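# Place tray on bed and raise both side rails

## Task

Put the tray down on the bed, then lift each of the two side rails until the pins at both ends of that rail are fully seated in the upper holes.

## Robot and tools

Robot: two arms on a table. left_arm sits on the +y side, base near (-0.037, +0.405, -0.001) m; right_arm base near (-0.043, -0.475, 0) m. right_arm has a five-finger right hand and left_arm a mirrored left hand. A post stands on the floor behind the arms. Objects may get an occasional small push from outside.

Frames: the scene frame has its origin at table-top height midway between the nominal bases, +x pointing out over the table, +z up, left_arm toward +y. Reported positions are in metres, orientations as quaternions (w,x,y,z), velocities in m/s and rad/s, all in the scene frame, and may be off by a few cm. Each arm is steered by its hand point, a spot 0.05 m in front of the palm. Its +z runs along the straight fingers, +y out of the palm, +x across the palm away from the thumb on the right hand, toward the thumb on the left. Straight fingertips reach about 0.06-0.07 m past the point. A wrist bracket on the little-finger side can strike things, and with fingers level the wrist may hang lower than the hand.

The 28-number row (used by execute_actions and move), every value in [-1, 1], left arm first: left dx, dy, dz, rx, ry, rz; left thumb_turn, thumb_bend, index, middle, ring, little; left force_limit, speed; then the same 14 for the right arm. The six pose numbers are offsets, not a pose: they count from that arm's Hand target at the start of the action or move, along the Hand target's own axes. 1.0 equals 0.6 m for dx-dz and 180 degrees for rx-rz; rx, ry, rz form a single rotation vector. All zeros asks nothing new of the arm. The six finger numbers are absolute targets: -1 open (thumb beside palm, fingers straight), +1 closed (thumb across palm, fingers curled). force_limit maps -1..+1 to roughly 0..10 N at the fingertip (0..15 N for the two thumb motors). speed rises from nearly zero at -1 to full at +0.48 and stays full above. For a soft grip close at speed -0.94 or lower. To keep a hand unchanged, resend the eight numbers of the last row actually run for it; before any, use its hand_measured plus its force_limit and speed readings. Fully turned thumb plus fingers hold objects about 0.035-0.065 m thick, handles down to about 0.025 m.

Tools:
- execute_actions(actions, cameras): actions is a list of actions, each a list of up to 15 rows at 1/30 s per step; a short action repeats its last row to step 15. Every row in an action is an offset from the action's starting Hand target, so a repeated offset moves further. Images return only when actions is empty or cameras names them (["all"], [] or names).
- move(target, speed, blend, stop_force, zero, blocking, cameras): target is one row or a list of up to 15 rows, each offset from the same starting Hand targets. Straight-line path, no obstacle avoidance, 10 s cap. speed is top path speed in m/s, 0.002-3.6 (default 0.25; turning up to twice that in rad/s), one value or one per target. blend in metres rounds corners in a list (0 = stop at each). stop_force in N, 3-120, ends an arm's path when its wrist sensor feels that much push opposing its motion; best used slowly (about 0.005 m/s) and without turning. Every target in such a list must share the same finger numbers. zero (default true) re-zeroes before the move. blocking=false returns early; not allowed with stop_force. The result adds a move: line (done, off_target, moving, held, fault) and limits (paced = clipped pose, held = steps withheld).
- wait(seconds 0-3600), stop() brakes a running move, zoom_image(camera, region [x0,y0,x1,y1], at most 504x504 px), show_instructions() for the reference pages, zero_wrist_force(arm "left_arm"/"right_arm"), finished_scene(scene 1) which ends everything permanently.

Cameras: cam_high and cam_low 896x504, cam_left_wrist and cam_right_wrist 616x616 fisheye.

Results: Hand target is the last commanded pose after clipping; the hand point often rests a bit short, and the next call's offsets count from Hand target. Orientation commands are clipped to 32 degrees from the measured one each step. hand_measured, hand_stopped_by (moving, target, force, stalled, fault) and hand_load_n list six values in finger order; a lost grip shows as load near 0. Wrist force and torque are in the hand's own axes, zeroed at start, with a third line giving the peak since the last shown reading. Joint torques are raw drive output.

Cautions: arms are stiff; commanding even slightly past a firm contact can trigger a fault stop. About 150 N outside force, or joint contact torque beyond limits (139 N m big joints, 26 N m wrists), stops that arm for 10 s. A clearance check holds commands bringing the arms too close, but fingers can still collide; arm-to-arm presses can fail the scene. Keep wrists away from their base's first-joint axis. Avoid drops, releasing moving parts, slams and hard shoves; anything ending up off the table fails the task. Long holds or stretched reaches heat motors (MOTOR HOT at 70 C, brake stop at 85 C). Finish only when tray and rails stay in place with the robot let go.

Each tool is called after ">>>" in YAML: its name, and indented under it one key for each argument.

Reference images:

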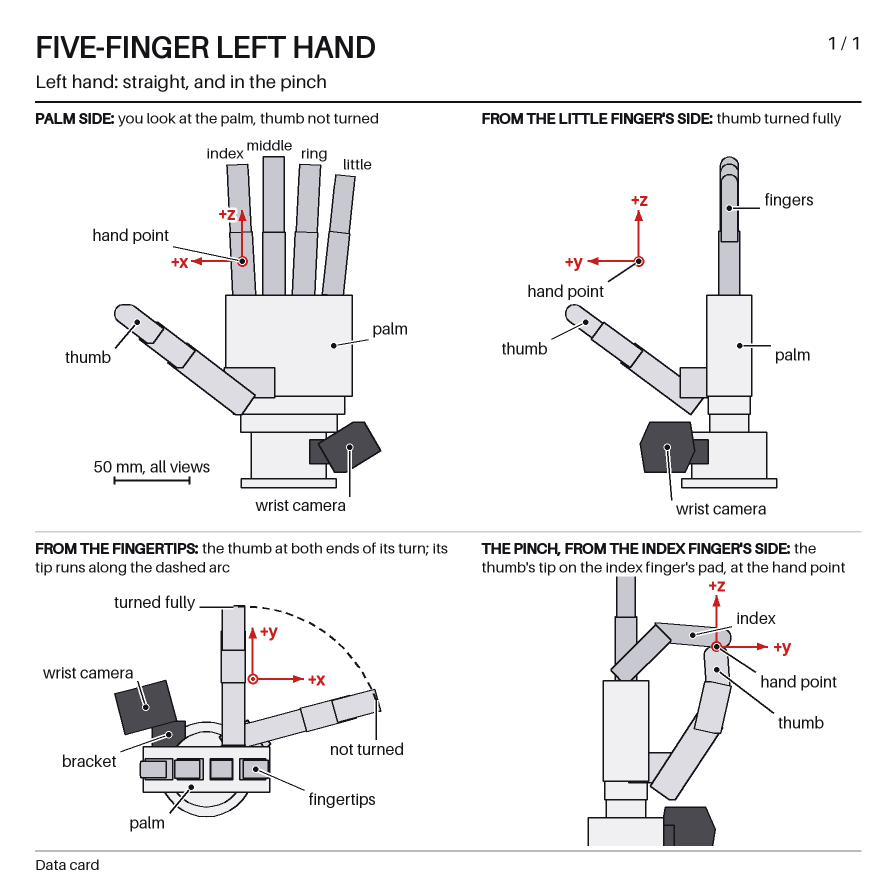

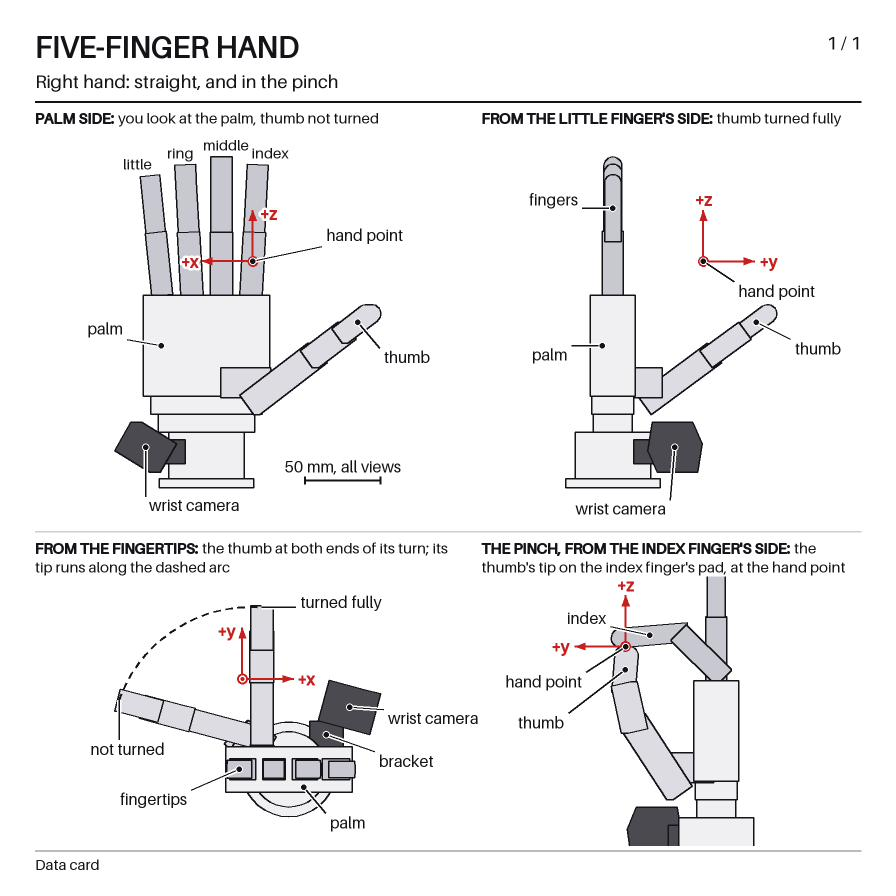

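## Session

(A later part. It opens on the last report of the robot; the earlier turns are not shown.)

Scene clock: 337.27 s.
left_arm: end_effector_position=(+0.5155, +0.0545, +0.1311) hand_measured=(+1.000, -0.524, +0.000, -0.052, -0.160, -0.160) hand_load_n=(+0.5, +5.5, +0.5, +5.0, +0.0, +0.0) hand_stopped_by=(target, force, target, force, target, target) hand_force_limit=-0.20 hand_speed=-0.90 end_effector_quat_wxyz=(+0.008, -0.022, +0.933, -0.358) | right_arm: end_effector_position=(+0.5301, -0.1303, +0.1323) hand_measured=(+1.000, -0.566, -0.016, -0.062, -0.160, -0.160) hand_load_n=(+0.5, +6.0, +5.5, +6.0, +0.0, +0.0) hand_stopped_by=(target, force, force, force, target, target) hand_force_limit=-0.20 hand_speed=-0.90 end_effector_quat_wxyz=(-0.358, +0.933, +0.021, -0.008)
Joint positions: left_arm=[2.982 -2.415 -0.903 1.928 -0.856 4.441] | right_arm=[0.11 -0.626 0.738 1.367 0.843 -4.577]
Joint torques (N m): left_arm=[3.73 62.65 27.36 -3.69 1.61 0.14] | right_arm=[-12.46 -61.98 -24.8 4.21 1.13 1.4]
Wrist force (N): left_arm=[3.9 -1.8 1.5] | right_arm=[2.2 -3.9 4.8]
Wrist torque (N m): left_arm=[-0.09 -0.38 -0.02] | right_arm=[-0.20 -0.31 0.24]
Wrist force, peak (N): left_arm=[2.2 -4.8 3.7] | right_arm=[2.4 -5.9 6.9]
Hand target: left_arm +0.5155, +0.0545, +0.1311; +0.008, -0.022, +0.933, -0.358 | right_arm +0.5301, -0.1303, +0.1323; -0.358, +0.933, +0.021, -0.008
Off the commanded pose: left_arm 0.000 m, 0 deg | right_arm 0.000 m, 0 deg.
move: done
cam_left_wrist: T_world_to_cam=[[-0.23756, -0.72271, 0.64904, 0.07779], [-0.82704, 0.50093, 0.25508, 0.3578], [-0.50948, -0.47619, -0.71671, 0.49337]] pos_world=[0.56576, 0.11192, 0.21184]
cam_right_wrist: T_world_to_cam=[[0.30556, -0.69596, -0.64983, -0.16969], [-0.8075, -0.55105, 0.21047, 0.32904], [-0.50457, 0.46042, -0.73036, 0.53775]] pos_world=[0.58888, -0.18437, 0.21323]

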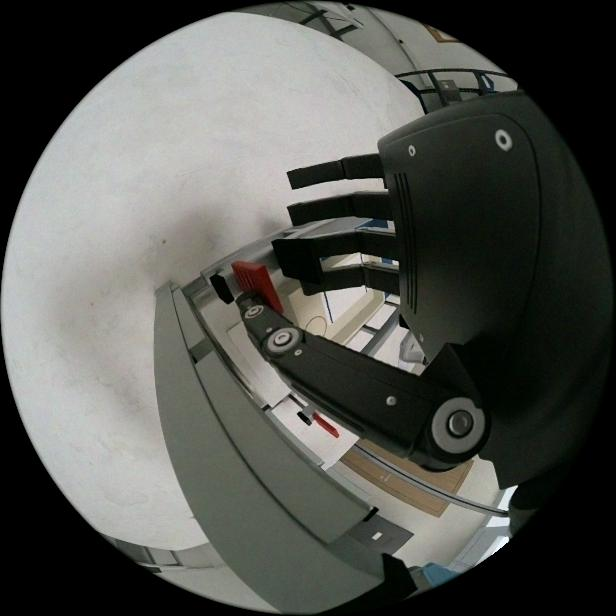

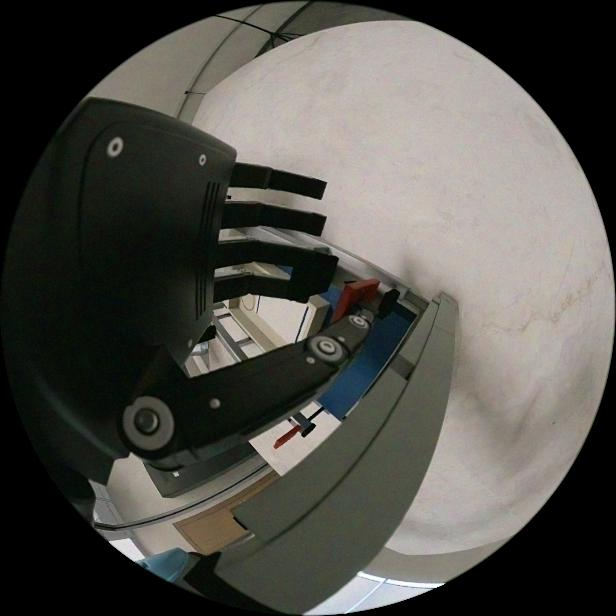

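>>> move:
  target:
    - [0,0,0,0,0,0,1,-0.42,0.05,0.0,-0.16,-0.16,0.2,-0.9,0,0,0,0,0,0,1,-0.42,0.03,0.0,-0.16,-0.16,0.2,-0.9]
  speed: 0.02
  cameras: ["cam_left_wrist","cam_right_wrist"]

>>> zoom_image:
  camera: "cam_left_wrist"
  region: [150, 200, 350, 400]

>>> zoom_image:
  camera: "cam_right_wrist"
  region: [270, 200, 470, 400]

Scene clock: 341.77 s.
left_arm: end_effector_position=(+0.5155, +0.0545, +0.1311) hand_measured=(+1.000, -0.426, +0.050, -0.052, -0.160, -0.160) hand_load_n=(+0.0, +7.0, +3.0, +5.0, +0.0, +0.0) hand_stopped_by=(target, target, target, force, target, target) hand_force_limit=0.20 hand_speed=-0.90 end_effector_quat_wxyz=(+0.008, -0.022, +0.933, -0.358) | right_arm: end_effector_position=(+0.5301, -0.1303, +0.1323) hand_measured=(+1.000, -0.442, -0.008, -0.062, -0.160, -0.160) hand_load_n=(+0.5, +8.5, +7.5, +6.0, +0.0, +0.0) hand_stopped_by=(target, force, force, force, target, target) hand_force_limit=0.20 hand_speed=-0.90 end_effector_quat_wxyz=(-0.358, +0.933, +0.021, -0.008)
Joint positions: left_arm=[2.982 -2.415 -0.903 1.928 -0.856 4.441] | right_arm=[0.11 -0.626 0.738 1.367 0.843 -4.577]
Joint torques (N m): left_arm=[3.53 62.55 26.63 -1.27 1.61 -0.34] | right_arm=[-12.44 -61.19 -24.51 3.91 1.29 1.27]
Wrist force (N): left_arm=[9.6 -0.9 3.8] | right_arm=[2.0 -4.1 6.7]
Wrist torque (N m): left_arm=[-0.10 -0.50 0.02] | right_arm=[-0.23 -0.33 0.23]
Wrist force, peak (N): left_arm=[9.6 -0.8 4.3] | right_arm=[2.3 -4.8 7.0]
Hand target: left_arm +0.5155, +0.0545, +0.1311; +0.008, -0.022, +0.933, -0.358 | right_arm +0.5301, -0.1303, +0.1323; -0.358, +0.933, +0.021, -0.008
Off the commanded pose: left_arm 0.000 m, 0 deg | right_arm 0.000 m, 0 deg.
move: done
cam_left_wrist: T_world_to_cam=[[-0.23756, -0.72271, 0.64904, 0.07779], [-0.82704, 0.50093, 0.25508, 0.3578], [-0.50948, -0.47619, -0.71671, 0.49337]] pos_world=[0.56576, 0.11192, 0.21184]
cam_right_wrist: T_world_to_cam=[[0.30556, -0.69596, -0.64983, -0.16969], [-0.8075, -0.55105, 0.21047, 0.32904], [-0.50457, 0.46042, -0.73036, 0.53775]] pos_world=[0.58888, -0.18437, 0.21323]

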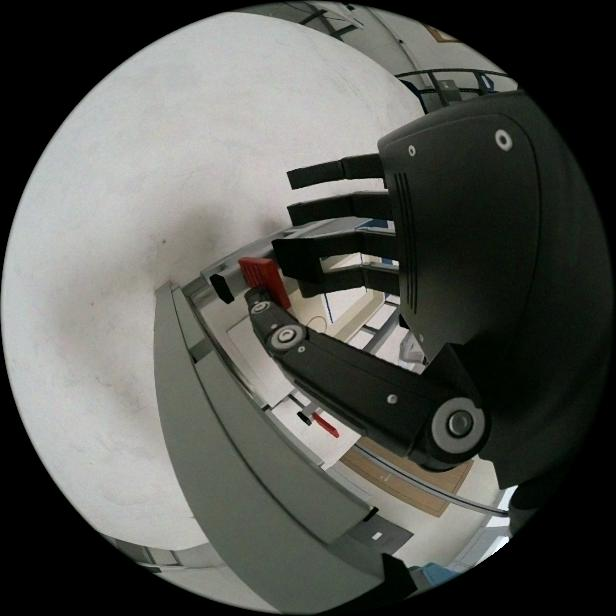

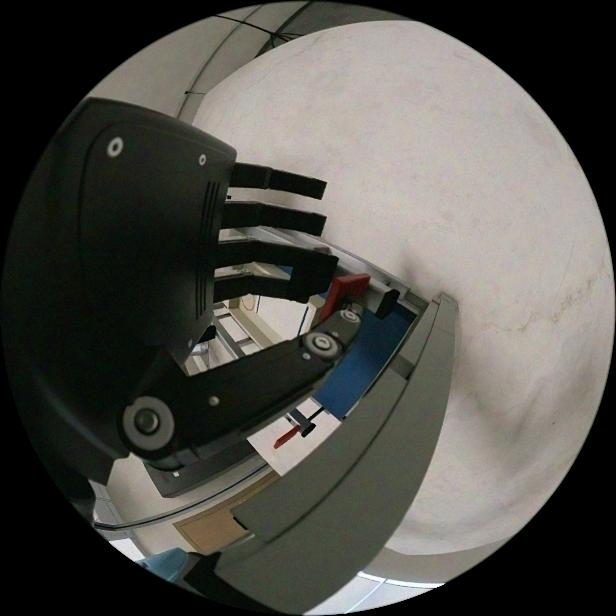

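Scaled by 2.520 from the camera's image (finer frame: 880x880).

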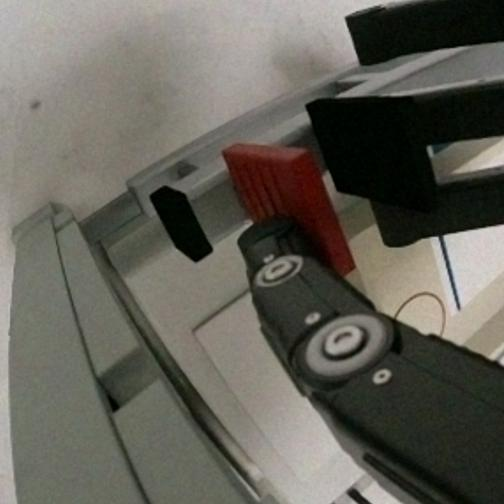

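Scaled by 2.520 from the camera's image (finer frame: 880x880).

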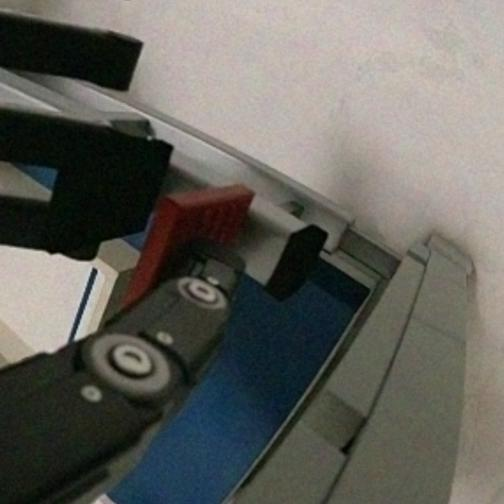

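>>> move:
  target:
    - [0,0,0,0,0,0,1,-0.42,-0.05,0.0,-0.16,-0.16,0.2,-0.9,0,0,0,0,0,0,1,-0.42,0.03,0.0,-0.16,-0.16,0.2,-0.9]
  speed: 0.02

Scene clock: 344.13 s.
left_arm: end_effector_position=(+0.5155, +0.0545, +0.1311) hand_measured=(+1.000, -0.426, -0.050, -0.052, -0.160, -0.160) hand_load_n=(+1.0, +7.0, +0.0, +5.0, +0.0, +0.0) hand_stopped_by=(target, target, target, force, target, target) hand_force_limit=0.20 hand_speed=-0.90 end_effector_quat_wxyz=(+0.008, -0.022, +0.933, -0.358) | right_arm: end_effector_position=(+0.5301, -0.1303, +0.1323) hand_measured=(+1.000, -0.442, -0.008, -0.062, -0.160, -0.160) hand_load_n=(+0.5, +8.5, +7.5, +6.0, +0.0, +0.0) hand_stopped_by=(target, force, force, force, target, target) hand_force_limit=0.20 hand_speed=-0.90 end_effector_quat_wxyz=(-0.358, +0.933, +0.021, -0.008)
Joint positions: left_arm=[2.982 -2.415 -0.903 1.928 -0.856 4.441] | right_arm=[0.11 -0.626 0.738 1.367 0.843 -4.577]
Joint torques (N m): left_arm=[4.22 62.1 26.46 -0.17 1.74 -0.29] | right_arm=[-12.24 -60.53 -24.71 3.83 1.11 1.23]
Wrist force (N): left_arm=[2.9 -0.2 0.9] | right_arm=[2.4 -4.2 6.5]
Wrist torque (N m): left_arm=[-0.04 -0.25 -0.11] | right_arm=[-0.21 -0.37 0.26]
Wrist force, peak (N): left_arm=[9.9 -0.8 3.7] | right_arm=[2.3 -4.6 6.5]
Hand target: left_arm +0.5155, +0.0545, +0.1311; +0.008, -0.022, +0.933, -0.358 | right_arm +0.5301, -0.1303, +0.1323; -0.358, +0.933, +0.021, -0.008
Off the commanded pose: left_arm 0.000 m, 0 deg | right_arm 0.000 m, 0 deg.
move: done

>>> move:
  target:
    - [0,0,0,0,0,0,1,-0.34,-0.05,0.02,-0.16,-0.16,0.4,-0.9,0,0,0,0,0,0,1,-0.36,0.03,0.02,-0.16,-0.16,0.4,-0.9]
  speed: 0.02
  cameras: ["cam_left_wrist","cam_right_wrist"]

>>> zoom_image:
  camera: "cam_left_wrist"
  region: [150, 200, 350, 400]

>>> zoom_image:
  camera: "cam_right_wrist"
  region: [270, 200, 470, 400]

Scene clock: 348.60 s.
left_arm: end_effector_position=(+0.5155, +0.0545, +0.1311) hand_measured=(+1.000, -0.346, -0.050, -0.046, -0.160, -0.160) hand_load_n=(+1.0, +8.5, +0.0, +7.0, +0.0, +0.0) hand_stopped_by=(target, target, target, force, target, target) hand_force_limit=0.40 hand_speed=-0.90 end_effector_quat_wxyz=(+0.008, -0.022, +0.933, -0.358) | right_arm: end_effector_position=(+0.5301, -0.1303, +0.1323) hand_measured=(+1.000, -0.374, -0.008, -0.054, -0.160, -0.160) hand_load_n=(+0.5, +9.5, +7.5, +9.0, +0.0, +0.0) hand_stopped_by=(target, force, force, force, target, target) hand_force_limit=0.40 hand_speed=-0.90 end_effector_quat_wxyz=(-0.358, +0.933, +0.021, -0.008)
Joint positions: left_arm=[2.982 -2.415 -0.903 1.928 -0.856 4.441] | right_arm=[0.11 -0.626 0.738 1.367 0.843 -4.577]
Joint torques (N m): left_arm=[1.84 61.78 26.37 -0.93 1.57 -0.78] | right_arm=[-11.11 -59.47 -24.44 3.49 1.27 1.1]
Wrist force (N): left_arm=[2.9 -0.7 1.9] | right_arm=[2.2 -5.2 7.7]
Wrist torque (N m): left_arm=[-0.05 -0.22 -0.08] | right_arm=[-0.28 -0.38 0.22]
Wrist force, peak (N): left_arm=[3.2 -0.6 2.8] | right_arm=[2.2 -5.7 8.1]
Hand target: left_arm +0.5155, +0.0545, +0.1311; +0.008, -0.022, +0.933, -0.358 | right_arm +0.5301, -0.1303, +0.1323; -0.358, +0.933, +0.021, -0.008
Off the commanded pose: left_arm 0.000 m, 0 deg | right_arm 0.000 m, 0 deg.
move: done
cam_left_wrist: T_world_to_cam=[[-0.23761, -0.72268, 0.64906, 0.07781], [-0.82703, 0.50098, 0.25504, 0.35779], [-0.50948, -0.47619, -0.71671, 0.49337]] pos_world=[0.56576, 0.11192, 0.21184]
cam_right_wrist: T_world_to_cam=[[0.30556, -0.69596, -0.64983, -0.16969], [-0.8075, -0.55105, 0.21047, 0.32904], [-0.50457, 0.46042, -0.73036, 0.53775]] pos_world=[0.58888, -0.18437, 0.21323]

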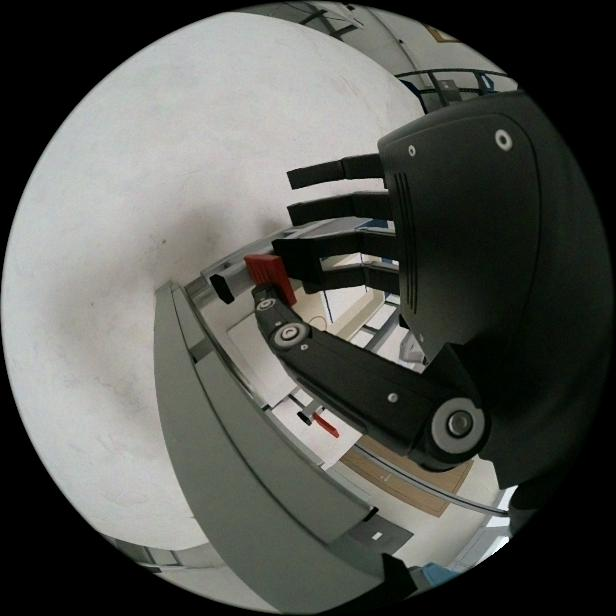

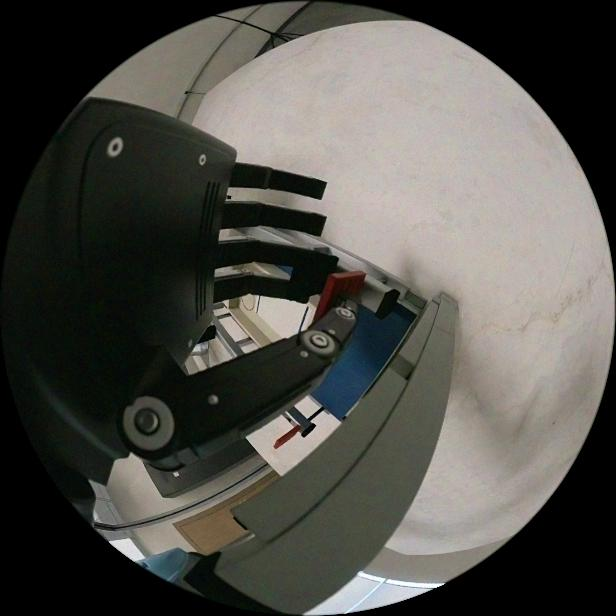

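Scaled by 2.520 from the camera's image (finer frame: 880x880).

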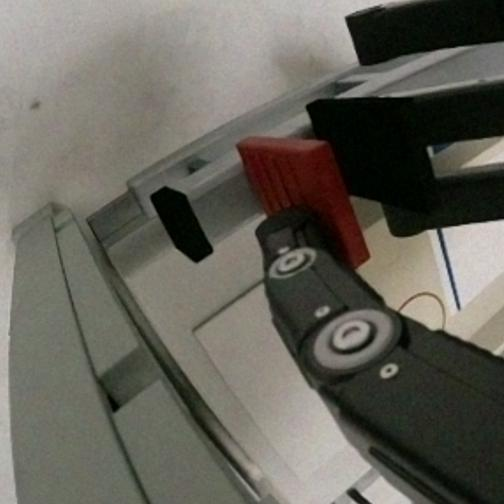

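Scaled by 2.520 from the camera's image (finer frame: 880x880).

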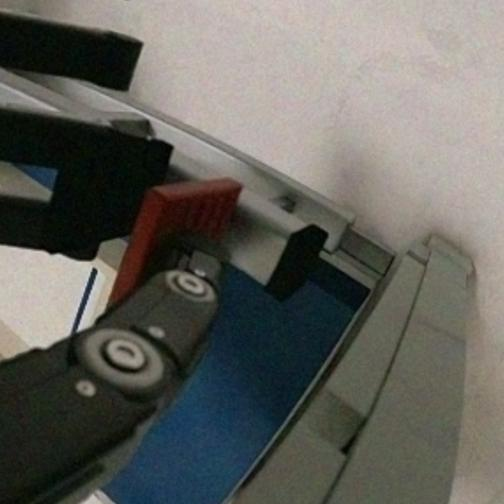

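>>> move:
  target:
    - [0,0,0,0,0,0,1,-0.26,-0.05,0.04,-0.16,-0.16,0.6,-0.9,0,0,0,0,0,0,1,-0.28,0.05,0.04,-0.16,-0.16,0.6,-0.9]
  speed: 0.02
  cameras: ["cam_left_wrist","cam_right_wrist","cam_low"]

>>> zoom_image:
  camera: "cam_left_wrist"
  region: [150, 200, 350, 400]

>>> zoom_image:
  camera: "cam_right_wrist"
  region: [270, 200, 470, 400]

>>> zoom_image:
  camera: "cam_low"
  region: [310, 170, 510, 320]

Scene clock: 351.33 s.
left_arm: end_effector_position=(+0.5155, +0.0545, +0.1311) hand_measured=(+1.000, -0.286, -0.050, -0.038, -0.160, -0.160) hand_load_n=(+1.5, +12.0, +0.0, +8.5, +0.0, +0.0) hand_stopped_by=(target, force, target, force, target, target) hand_force_limit=0.60 hand_speed=-0.90 end_effector_quat_wxyz=(+0.008, -0.022, +0.933, -0.358) | right_arm: end_effector_position=(+0.5301, -0.1303, +0.1323) hand_measured=(+1.000, -0.322, -0.002, -0.054, -0.160, -0.160) hand_load_n=(+0.5, +12.0, +9.0, +8.5, +0.0, +0.0) hand_stopped_by=(target, force, force, force, target, target) hand_force_limit=0.60 hand_speed=-0.90 end_effector_quat_wxyz=(-0.358, +0.933, +0.021, -0.008)
Joint positions: left_arm=[2.982 -2.415 -0.903 1.928 -0.856 4.441] | right_arm=[0.11 -0.626 0.738 1.367 0.843 -4.577]
Joint torques (N m): left_arm=[1.88 61.46 25.65 -3.08 1.54 -0.9] | right_arm=[-11.25 -58.78 -24.27 3.39 1.1 0.95]
Wrist force (N): left_arm=[3.3 1.2 1.7] | right_arm=[2.6 -3.7 9.1]
Wrist torque (N m): left_arm=[0.12 -0.27 -0.08] | right_arm=[-0.20 -0.44 0.26]
Wrist force, peak (N): left_arm=[3.1 -1.4 3.7] | right_arm=[2.5 -6.5 9.0]
Hand target: left_arm +0.5155, +0.0545, +0.1311; +0.008, -0.022, +0.933, -0.358 | right_arm +0.5301, -0.1303, +0.1323; -0.358, +0.933, +0.021, -0.008
Off the commanded pose: left_arm 0.000 m, 0 deg | right_arm 0.000 m, 0 deg.
move: done
cam_left_wrist: T_world_to_cam=[[-0.23761, -0.72268, 0.64906, 0.07781], [-0.82703, 0.50098, 0.25504, 0.35779], [-0.50948, -0.47619, -0.71671, 0.49337]] pos_world=[0.56576, 0.11192, 0.21184]
cam_right_wrist: T_world_to_cam=[[0.30556, -0.69596, -0.64983, -0.16969], [-0.8075, -0.55105, 0.21047, 0.32904], [-0.50457, 0.46042, -0.73036, 0.53775]] pos_world=[0.58888, -0.18437, 0.21323]
Images, in order (width x height): cam_low 896x504, cam_left_wrist 616x616, cam_right_wrist 616x616.

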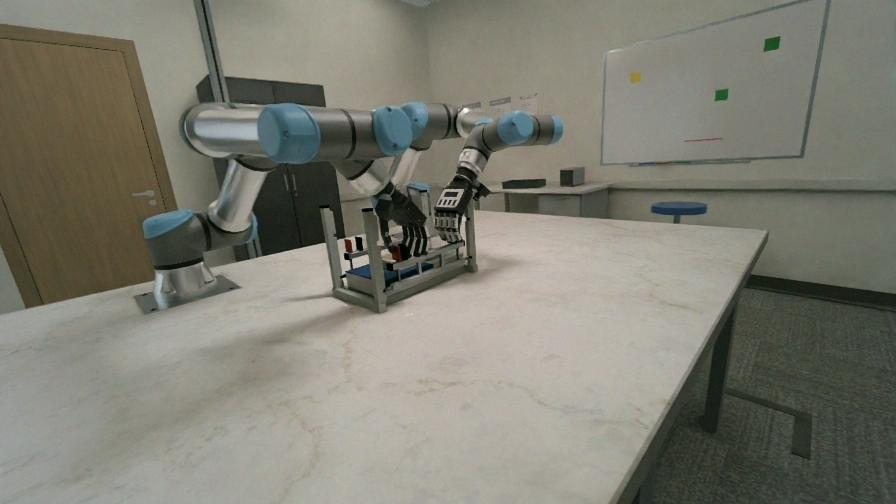

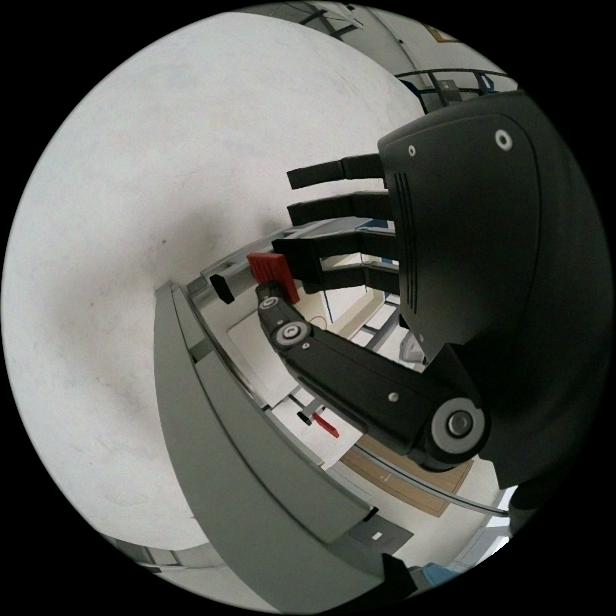

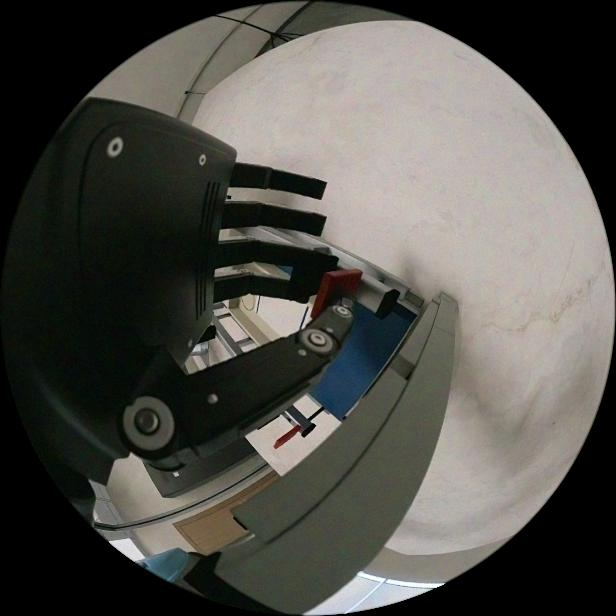

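Scaled by 2.520 from the camera's image (finer frame: 880x880).

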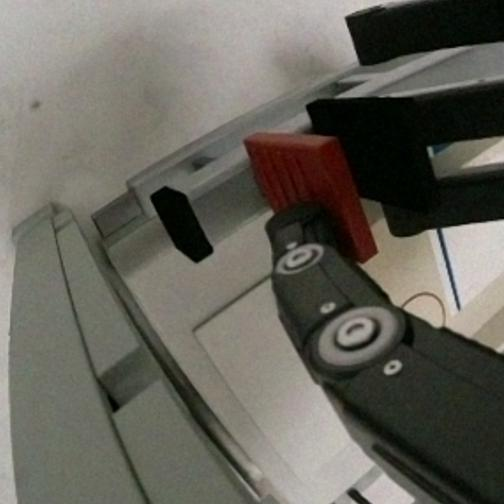

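Scaled by 2.520 from the camera's image (finer frame: 880x880).

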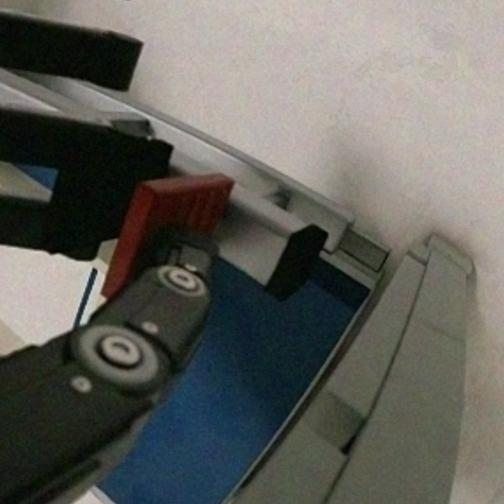

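Scaled by 2.520.

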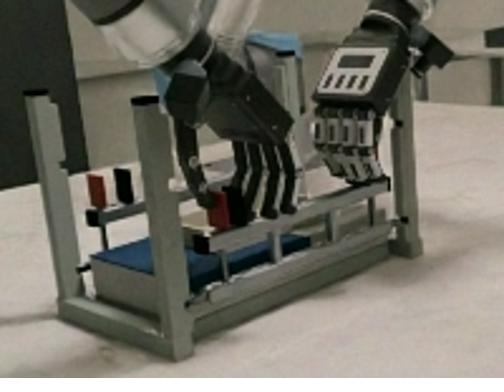

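>>> move:
  target:
    - [0,-0.00558,-0.00619,0,0,0,1,-0.26,-0.05,0.04,-0.16,-0.16,0.6,-0.9,0,-0.00558,-0.00619,0,0,0,1,-0.28,0.05,0.04,-0.16,-0.16,0.6,-0.9]
  speed: 0.01
  stop_force: 15
  cameras: ["cam_left_wrist","cam_right_wrist","cam_low"]

>>> zoom_image:
  camera: "cam_left_wrist"
  region: [150, 200, 350, 400]

>>> zoom_image:
  camera: "cam_right_wrist"
  region: [270, 200, 470, 400]

>>> zoom_image:
  camera: "cam_low"
  region: [310, 170, 510, 320]

Scene clock: 354.50 s.
left_arm: end_effector_position=(+0.5155, +0.0545, +0.1361) hand_measured=(+1.000, -0.286, -0.050, -0.038, -0.160, -0.160) hand_load_n=(+1.5, +11.5, +0.0, +8.5, +0.0, -0.5) hand_stopped_by=(target, force, target, force, target, target) hand_force_limit=0.60 hand_speed=-0.90 end_effector_quat_wxyz=(+0.008, -0.022, +0.933, -0.358) | right_arm: end_effector_position=(+0.5301, -0.1303, +0.1373) hand_measured=(+1.000, -0.322, -0.002, -0.054, -0.160, -0.160) hand_load_n=(+1.0, +12.0, +9.5, +8.5, +0.0, +0.0) hand_stopped_by=(target, force, force, force, target, target) hand_force_limit=0.60 hand_speed=-0.90 end_effector_quat_wxyz=(-0.358, +0.933, +0.021, -0.008)
Joint positions: left_arm=[2.982 -2.413 -0.895 1.917 -0.856 4.441] | right_arm=[0.11 -0.628 0.729 1.379 0.843 -4.577]
Joint torques (N m): left_arm=[-0.19 65.55 28.58 -3.92 1.69 -0.4] | right_arm=[-8.46 -66.86 -26.09 5.35 0.98 1.3]
Wrist force (N): left_arm=[3.7 2.1 2.8] | right_arm=[1.4 -2.8 9.7]
Wrist torque (N m): left_arm=[0.10 -0.26 -0.10] | right_arm=[-0.16 -0.33 0.23]
Wrist force, peak (N): left_arm=[3.8 2.4 2.6] | right_arm=[2.6 -4.4 9.0]
Hand target: left_arm +0.5155, +0.0545, +0.1361; +0.008, -0.022, +0.933, -0.358 | right_arm +0.5301, -0.1303, +0.1373; -0.358, +0.933, +0.021, -0.008
Off the commanded pose: left_arm 0.000 m, 0 deg | right_arm 0.000 m, 0 deg.
move: done
cam_left_wrist: T_world_to_cam=[[-0.23752, -0.72267, 0.64909, 0.07451], [-0.82707, 0.50091, 0.25505, 0.35655], [-0.50945, -0.47627, -0.71668, 0.49694]] pos_world=[0.56576, 0.11192, 0.21684]
cam_right_wrist: T_world_to_cam=[[0.3055, -0.696, -0.64981, -0.16642], [-0.80752, -0.551, 0.21052, 0.328], [-0.50457, 0.46042, -0.73036, 0.5414]] pos_world=[0.58888, -0.18437, 0.21823]
Images, in order (width x height): cam_low 896x504, cam_left_wrist 616x616, cam_right_wrist 616x616.

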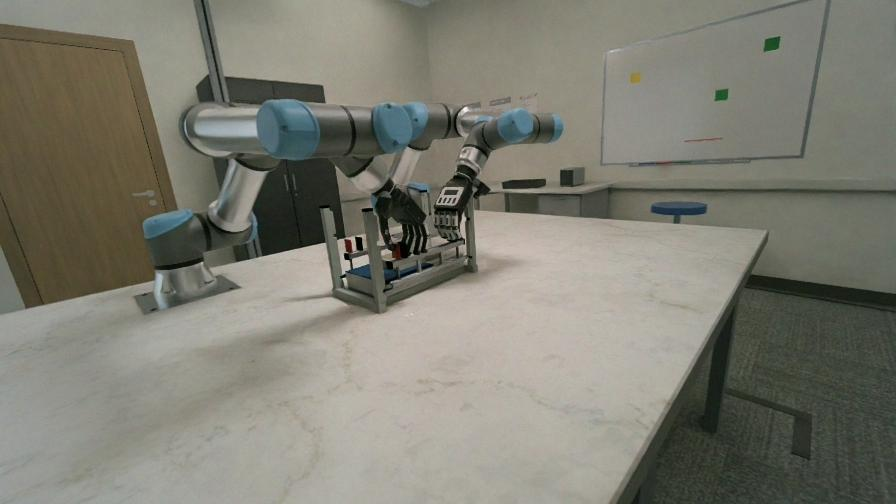

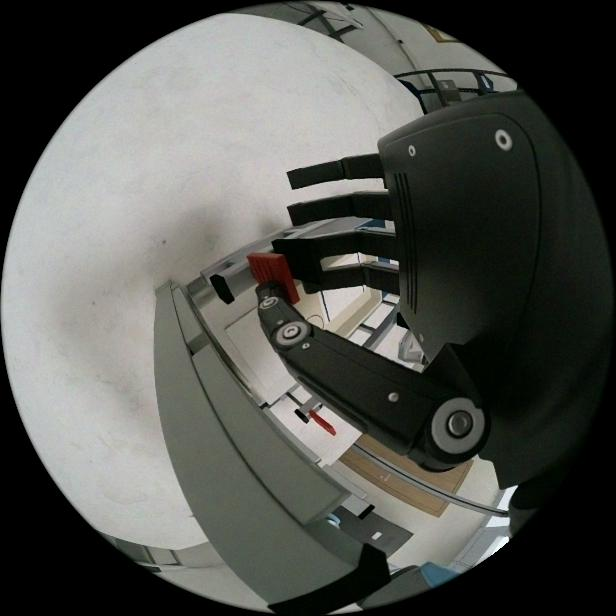

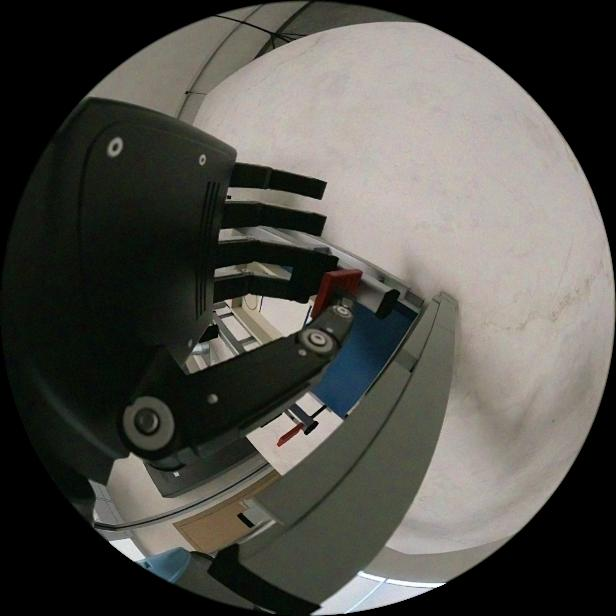

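Scaled by 2.520 from the camera's image (finer frame: 880x880).

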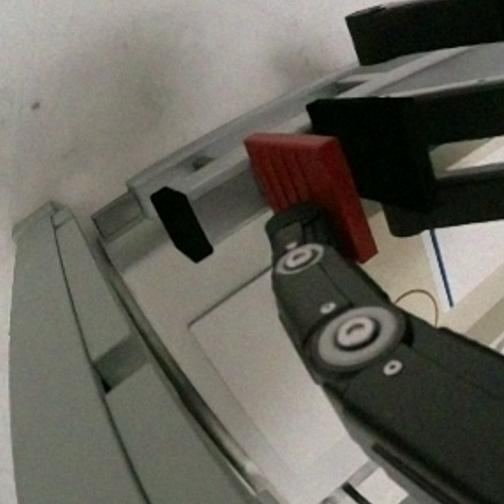

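Scaled by 2.520 from the camera's image (finer frame: 880x880).

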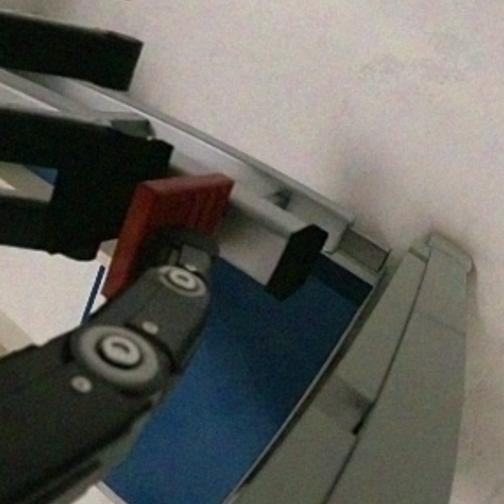

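Scaled by 2.520.

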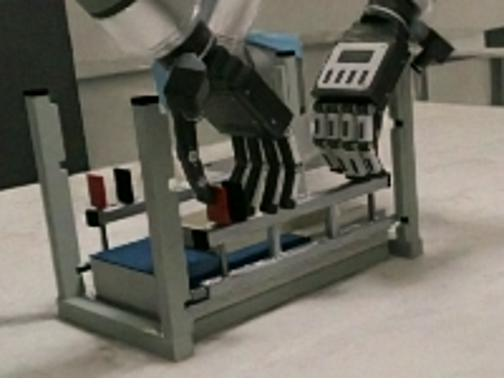

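>>> move:
  target:
    - [0,-0.0446,-0.0495,0,0,0,1,-0.26,-0.05,0.04,-0.16,-0.16,0.6,-0.9,0,-0.0446,-0.0495,0,0,0,1,-0.28,0.05,0.04,-0.16,-0.16,0.6,-0.9]
  speed: 0.02
  stop_force: 15
  cameras: ["cam_left_wrist","cam_right_wrist","cam_low"]

>>> zoom_image:
  camera: "cam_low"
  region: [310, 170, 510, 320]

Scene clock: 360.83 s.
left_arm: end_effector_position=(+0.5155, +0.0545, +0.1761) hand_measured=(+1.000, -0.286, -0.050, -0.038, -0.160, -0.160) hand_load_n=(+1.5, +12.0, +0.5, +8.5, +0.0, +0.0) hand_stopped_by=(target, force, target, force, target, target) hand_force_limit=0.60 hand_speed=-0.90 end_effector_quat_wxyz=(+0.008, -0.022, +0.933, -0.358) | right_arm: end_effector_position=(+0.5300, -0.1303, +0.1772) hand_measured=(+1.000, -0.322, -0.002, -0.054, -0.160, -0.160) hand_load_n=(+1.0, +12.0, +9.0, +8.5, +0.0, +0.0) hand_stopped_by=(target, force, force, force, target, target) hand_force_limit=0.60 hand_speed=-0.90 end_effector_quat_wxyz=(-0.358, +0.933, +0.021, -0.008)
Joint positions: left_arm=[2.982 -2.398 -0.819 1.826 -0.856 4.441] | right_arm=[0.11 -0.636 0.642 1.474 0.843 -4.577]
Joint torques (N m): left_arm=[-6.7 65.45 29.83 -3.44 0.62 1.06] | right_arm=[8.6 -51.5 -27.29 4.76 -0.65 -1.18]
Wrist force (N): left_arm=[6.1 2.0 2.1] | right_arm=[-1.3 -1.8 9.0]
Wrist torque (N m): left_arm=[0.08 -0.42 -0.05] | right_arm=[-0.09 -0.17 0.20]
Wrist force, peak (N): left_arm=[6.1 2.3 2.1] | right_arm=[1.7 -2.9 9.8]
Hand target: left_arm +0.5155, +0.0545, +0.1761; +0.008, -0.022, +0.933, -0.358 | right_arm +0.5300, -0.1303, +0.1772; -0.358, +0.933, +0.021, -0.008
Off the commanded pose: left_arm 0.000 m, 0 deg | right_arm 0.000 m, 0 deg.
move: done
cam_left_wrist: T_world_to_cam=[[-0.23752, -0.72267, 0.64909, 0.04855], [-0.82707, 0.50091, 0.25505, 0.34635], [-0.50945, -0.47627, -0.71668, 0.5256]] pos_world=[0.56576, 0.11192, 0.25684]
cam_right_wrist: T_world_to_cam=[[0.30556, -0.69596, -0.64983, -0.14035], [-0.8075, -0.55105, 0.21047, 0.31954], [-0.50457, 0.46042, -0.73036, 0.57052]] pos_world=[0.58878, -0.18427, 0.25823]
Images, in order (width x height): cam_low 896x504, cam_left_wrist 616x616, cam_right_wrist 616x616.

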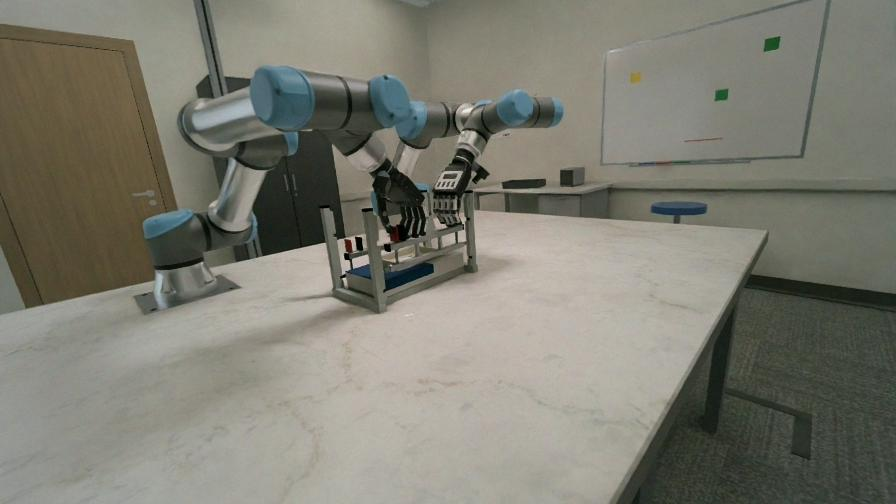

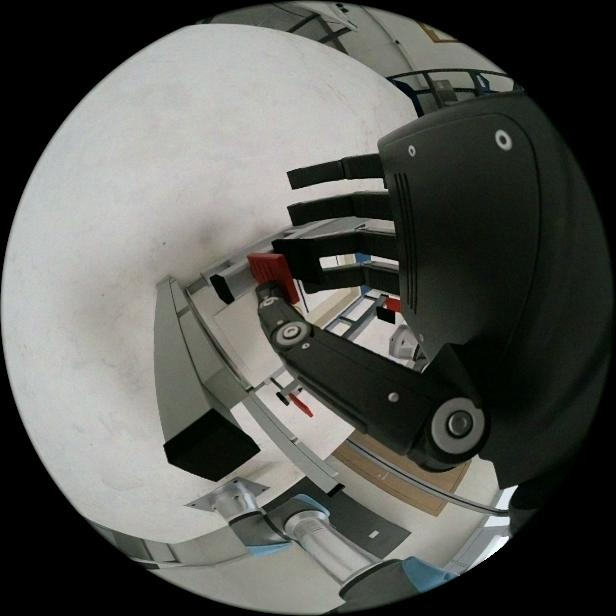

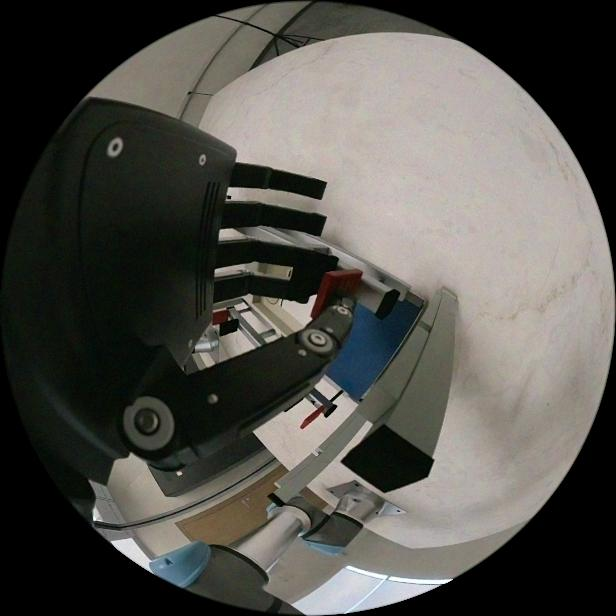

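Scaled by 2.520.

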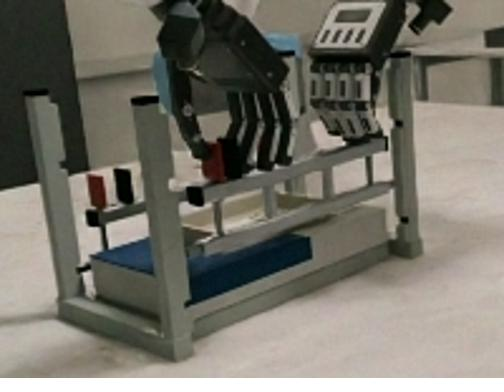

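>>> move:
  target:
    - [0,-0.0658,-0.0731,0,0,0,1,-0.26,-0.05,0.04,-0.16,-0.16,0.6,-0.9,0,-0.0658,-0.0731,0,0,0,1,-0.28,0.05,0.04,-0.16,-0.16,0.6,-0.9]
  speed: 0.02
  stop_force: 15
  cameras: ["cam_left_wrist","cam_right_wrist","cam_low"]

>>> zoom_image:
  camera: "cam_low"
  region: [310, 170, 510, 320]

>>> zoom_image:
  camera: "cam_left_wrist"
  region: [120, 200, 420, 500]

>>> zoom_image:
  camera: "cam_right_wrist"
  region: [200, 200, 500, 500]

Scene clock: 366.37 s.
left_arm: end_effector_position=(+0.5155, +0.0544, +0.2351) hand_measured=(+1.000, -0.286, -0.050, -0.038, -0.160, -0.160) hand_load_n=(+2.0, +12.0, +0.0, +8.5, +0.0, +0.0) hand_stopped_by=(target, force, target, force, target, target) hand_force_limit=0.60 hand_speed=-0.90 end_effector_quat_wxyz=(+0.008, -0.022, +0.933, -0.358) | right_arm: end_effector_position=(+0.5300, -0.1303, +0.2363) hand_measured=(+1.000, -0.322, -0.002, -0.054, -0.160, -0.160) hand_load_n=(+1.5, +12.0, +9.0, +8.0, +0.0, +0.0) hand_stopped_by=(target, force, force, force, target, target) hand_force_limit=0.60 hand_speed=-0.90 end_effector_quat_wxyz=(-0.358, +0.933, +0.021, -0.008)
Joint positions: left_arm=[2.982 -2.398 -0.668 1.676 -0.856 4.441] | right_arm=[0.11 -0.615 0.451 1.643 0.843 -4.577]
Joint torques (N m): left_arm=[1.67 49.94 28.94 -3.35 -0.31 1.51] | right_arm=[7.72 -51.4 -27.54 4.26 1.28 -1.44]
Wrist force (N): left_arm=[6.9 3.2 2.2] | right_arm=[-3.1 -1.8 8.5]
Wrist torque (N m): left_arm=[0.13 -0.39 -0.06] | right_arm=[-0.09 -0.23 0.24]
Wrist force, peak (N): left_arm=[8.2 3.2 2.0] | right_arm=[-1.7 -1.1 9.6]
Hand target: left_arm +0.5155, +0.0545, +0.2351; +0.008, -0.022, +0.933, -0.358 | right_arm +0.5300, -0.1303, +0.2363; -0.358, +0.933, +0.021, -0.008
Off the commanded pose: left_arm 0.000 m, 0 deg | right_arm 0.000 m, 0 deg.
move: done
cam_left_wrist: T_world_to_cam=[[-0.23758, -0.72264, 0.64911, 0.01027], [-0.82705, 0.50096, 0.255, 0.3313], [-0.50945, -0.47627, -0.71668, 0.56789]] pos_world=[0.56576, 0.11192, 0.31584]
cam_right_wrist: T_world_to_cam=[[0.3055, -0.696, -0.64981, -0.10199], [-0.80752, -0.551, 0.21052, 0.30713], [-0.50457, 0.46042, -0.73036, 0.61361]] pos_world=[0.58878, -0.18427, 0.31723]
Images, in order (width x height): cam_low 896x504, cam_left_wrist 616x616, cam_right_wrist 616x616.

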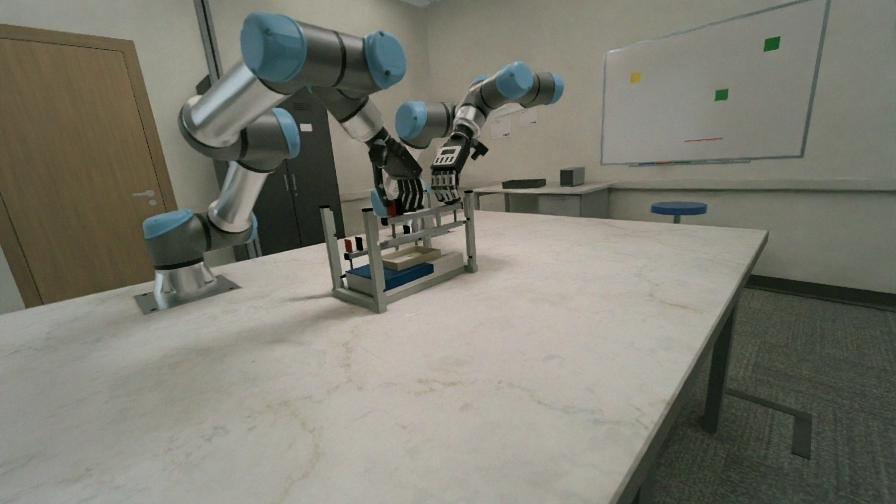

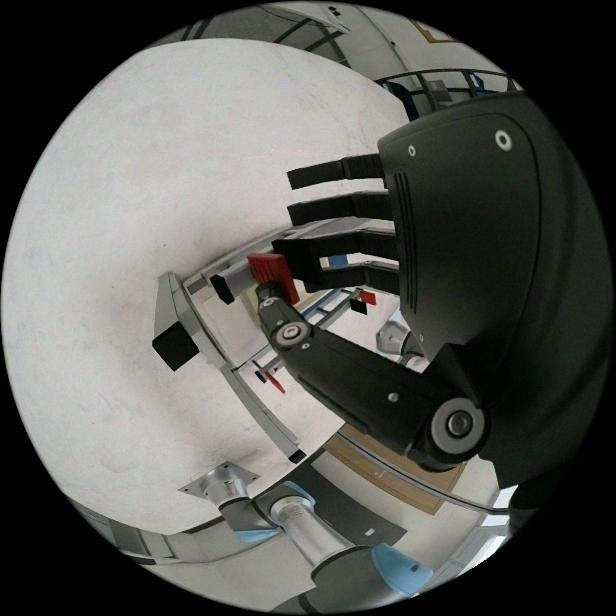

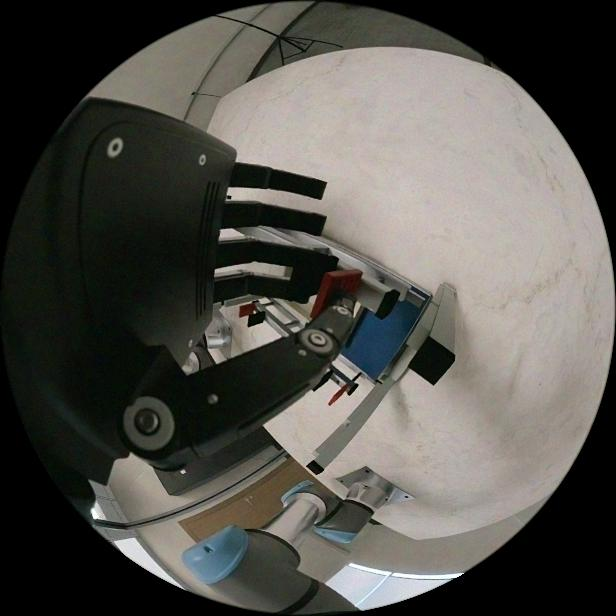

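Scaled by 2.520.

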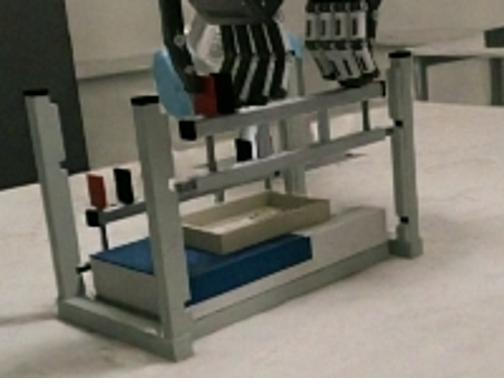

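Scaled by 1.680 from the camera's image (finer frame: 880x880).

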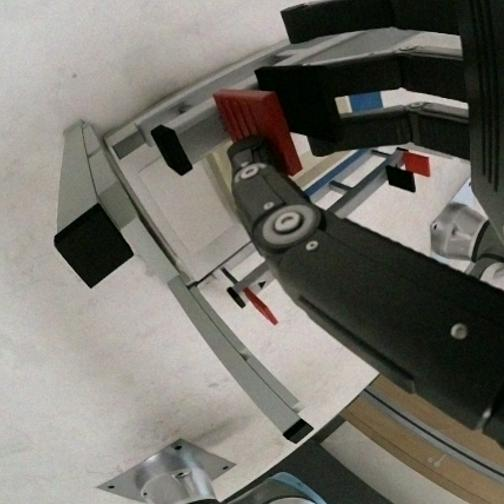

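Scaled by 1.680 from the camera's image (finer frame: 880x880).

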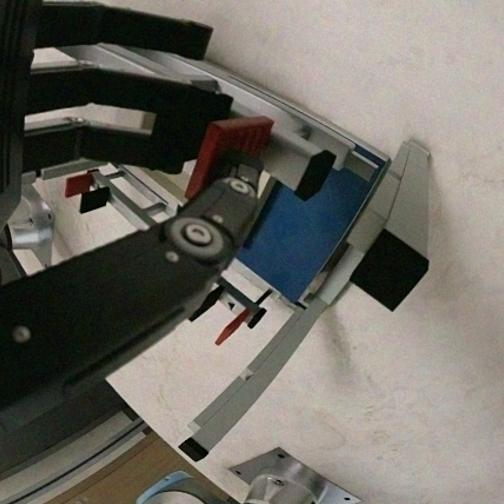

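>>> zoom_image:
  camera: "cam_low"
  region: [445, 180, 485, 240]

>>> zoom_image:
  camera: "cam_low"
  region: [360, 200, 420, 260]

Scaled by 8.400.

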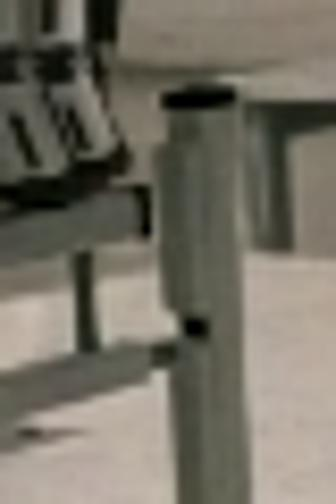

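Scaled by 8.400.

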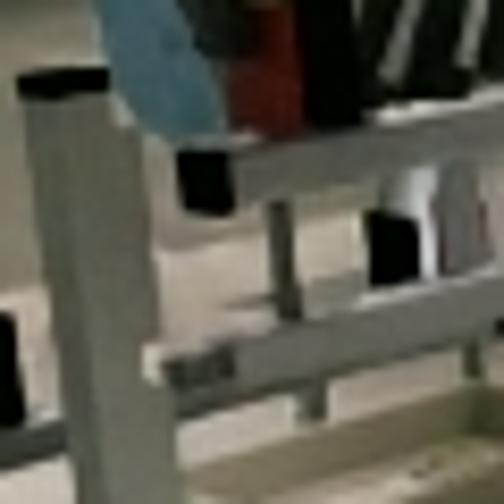

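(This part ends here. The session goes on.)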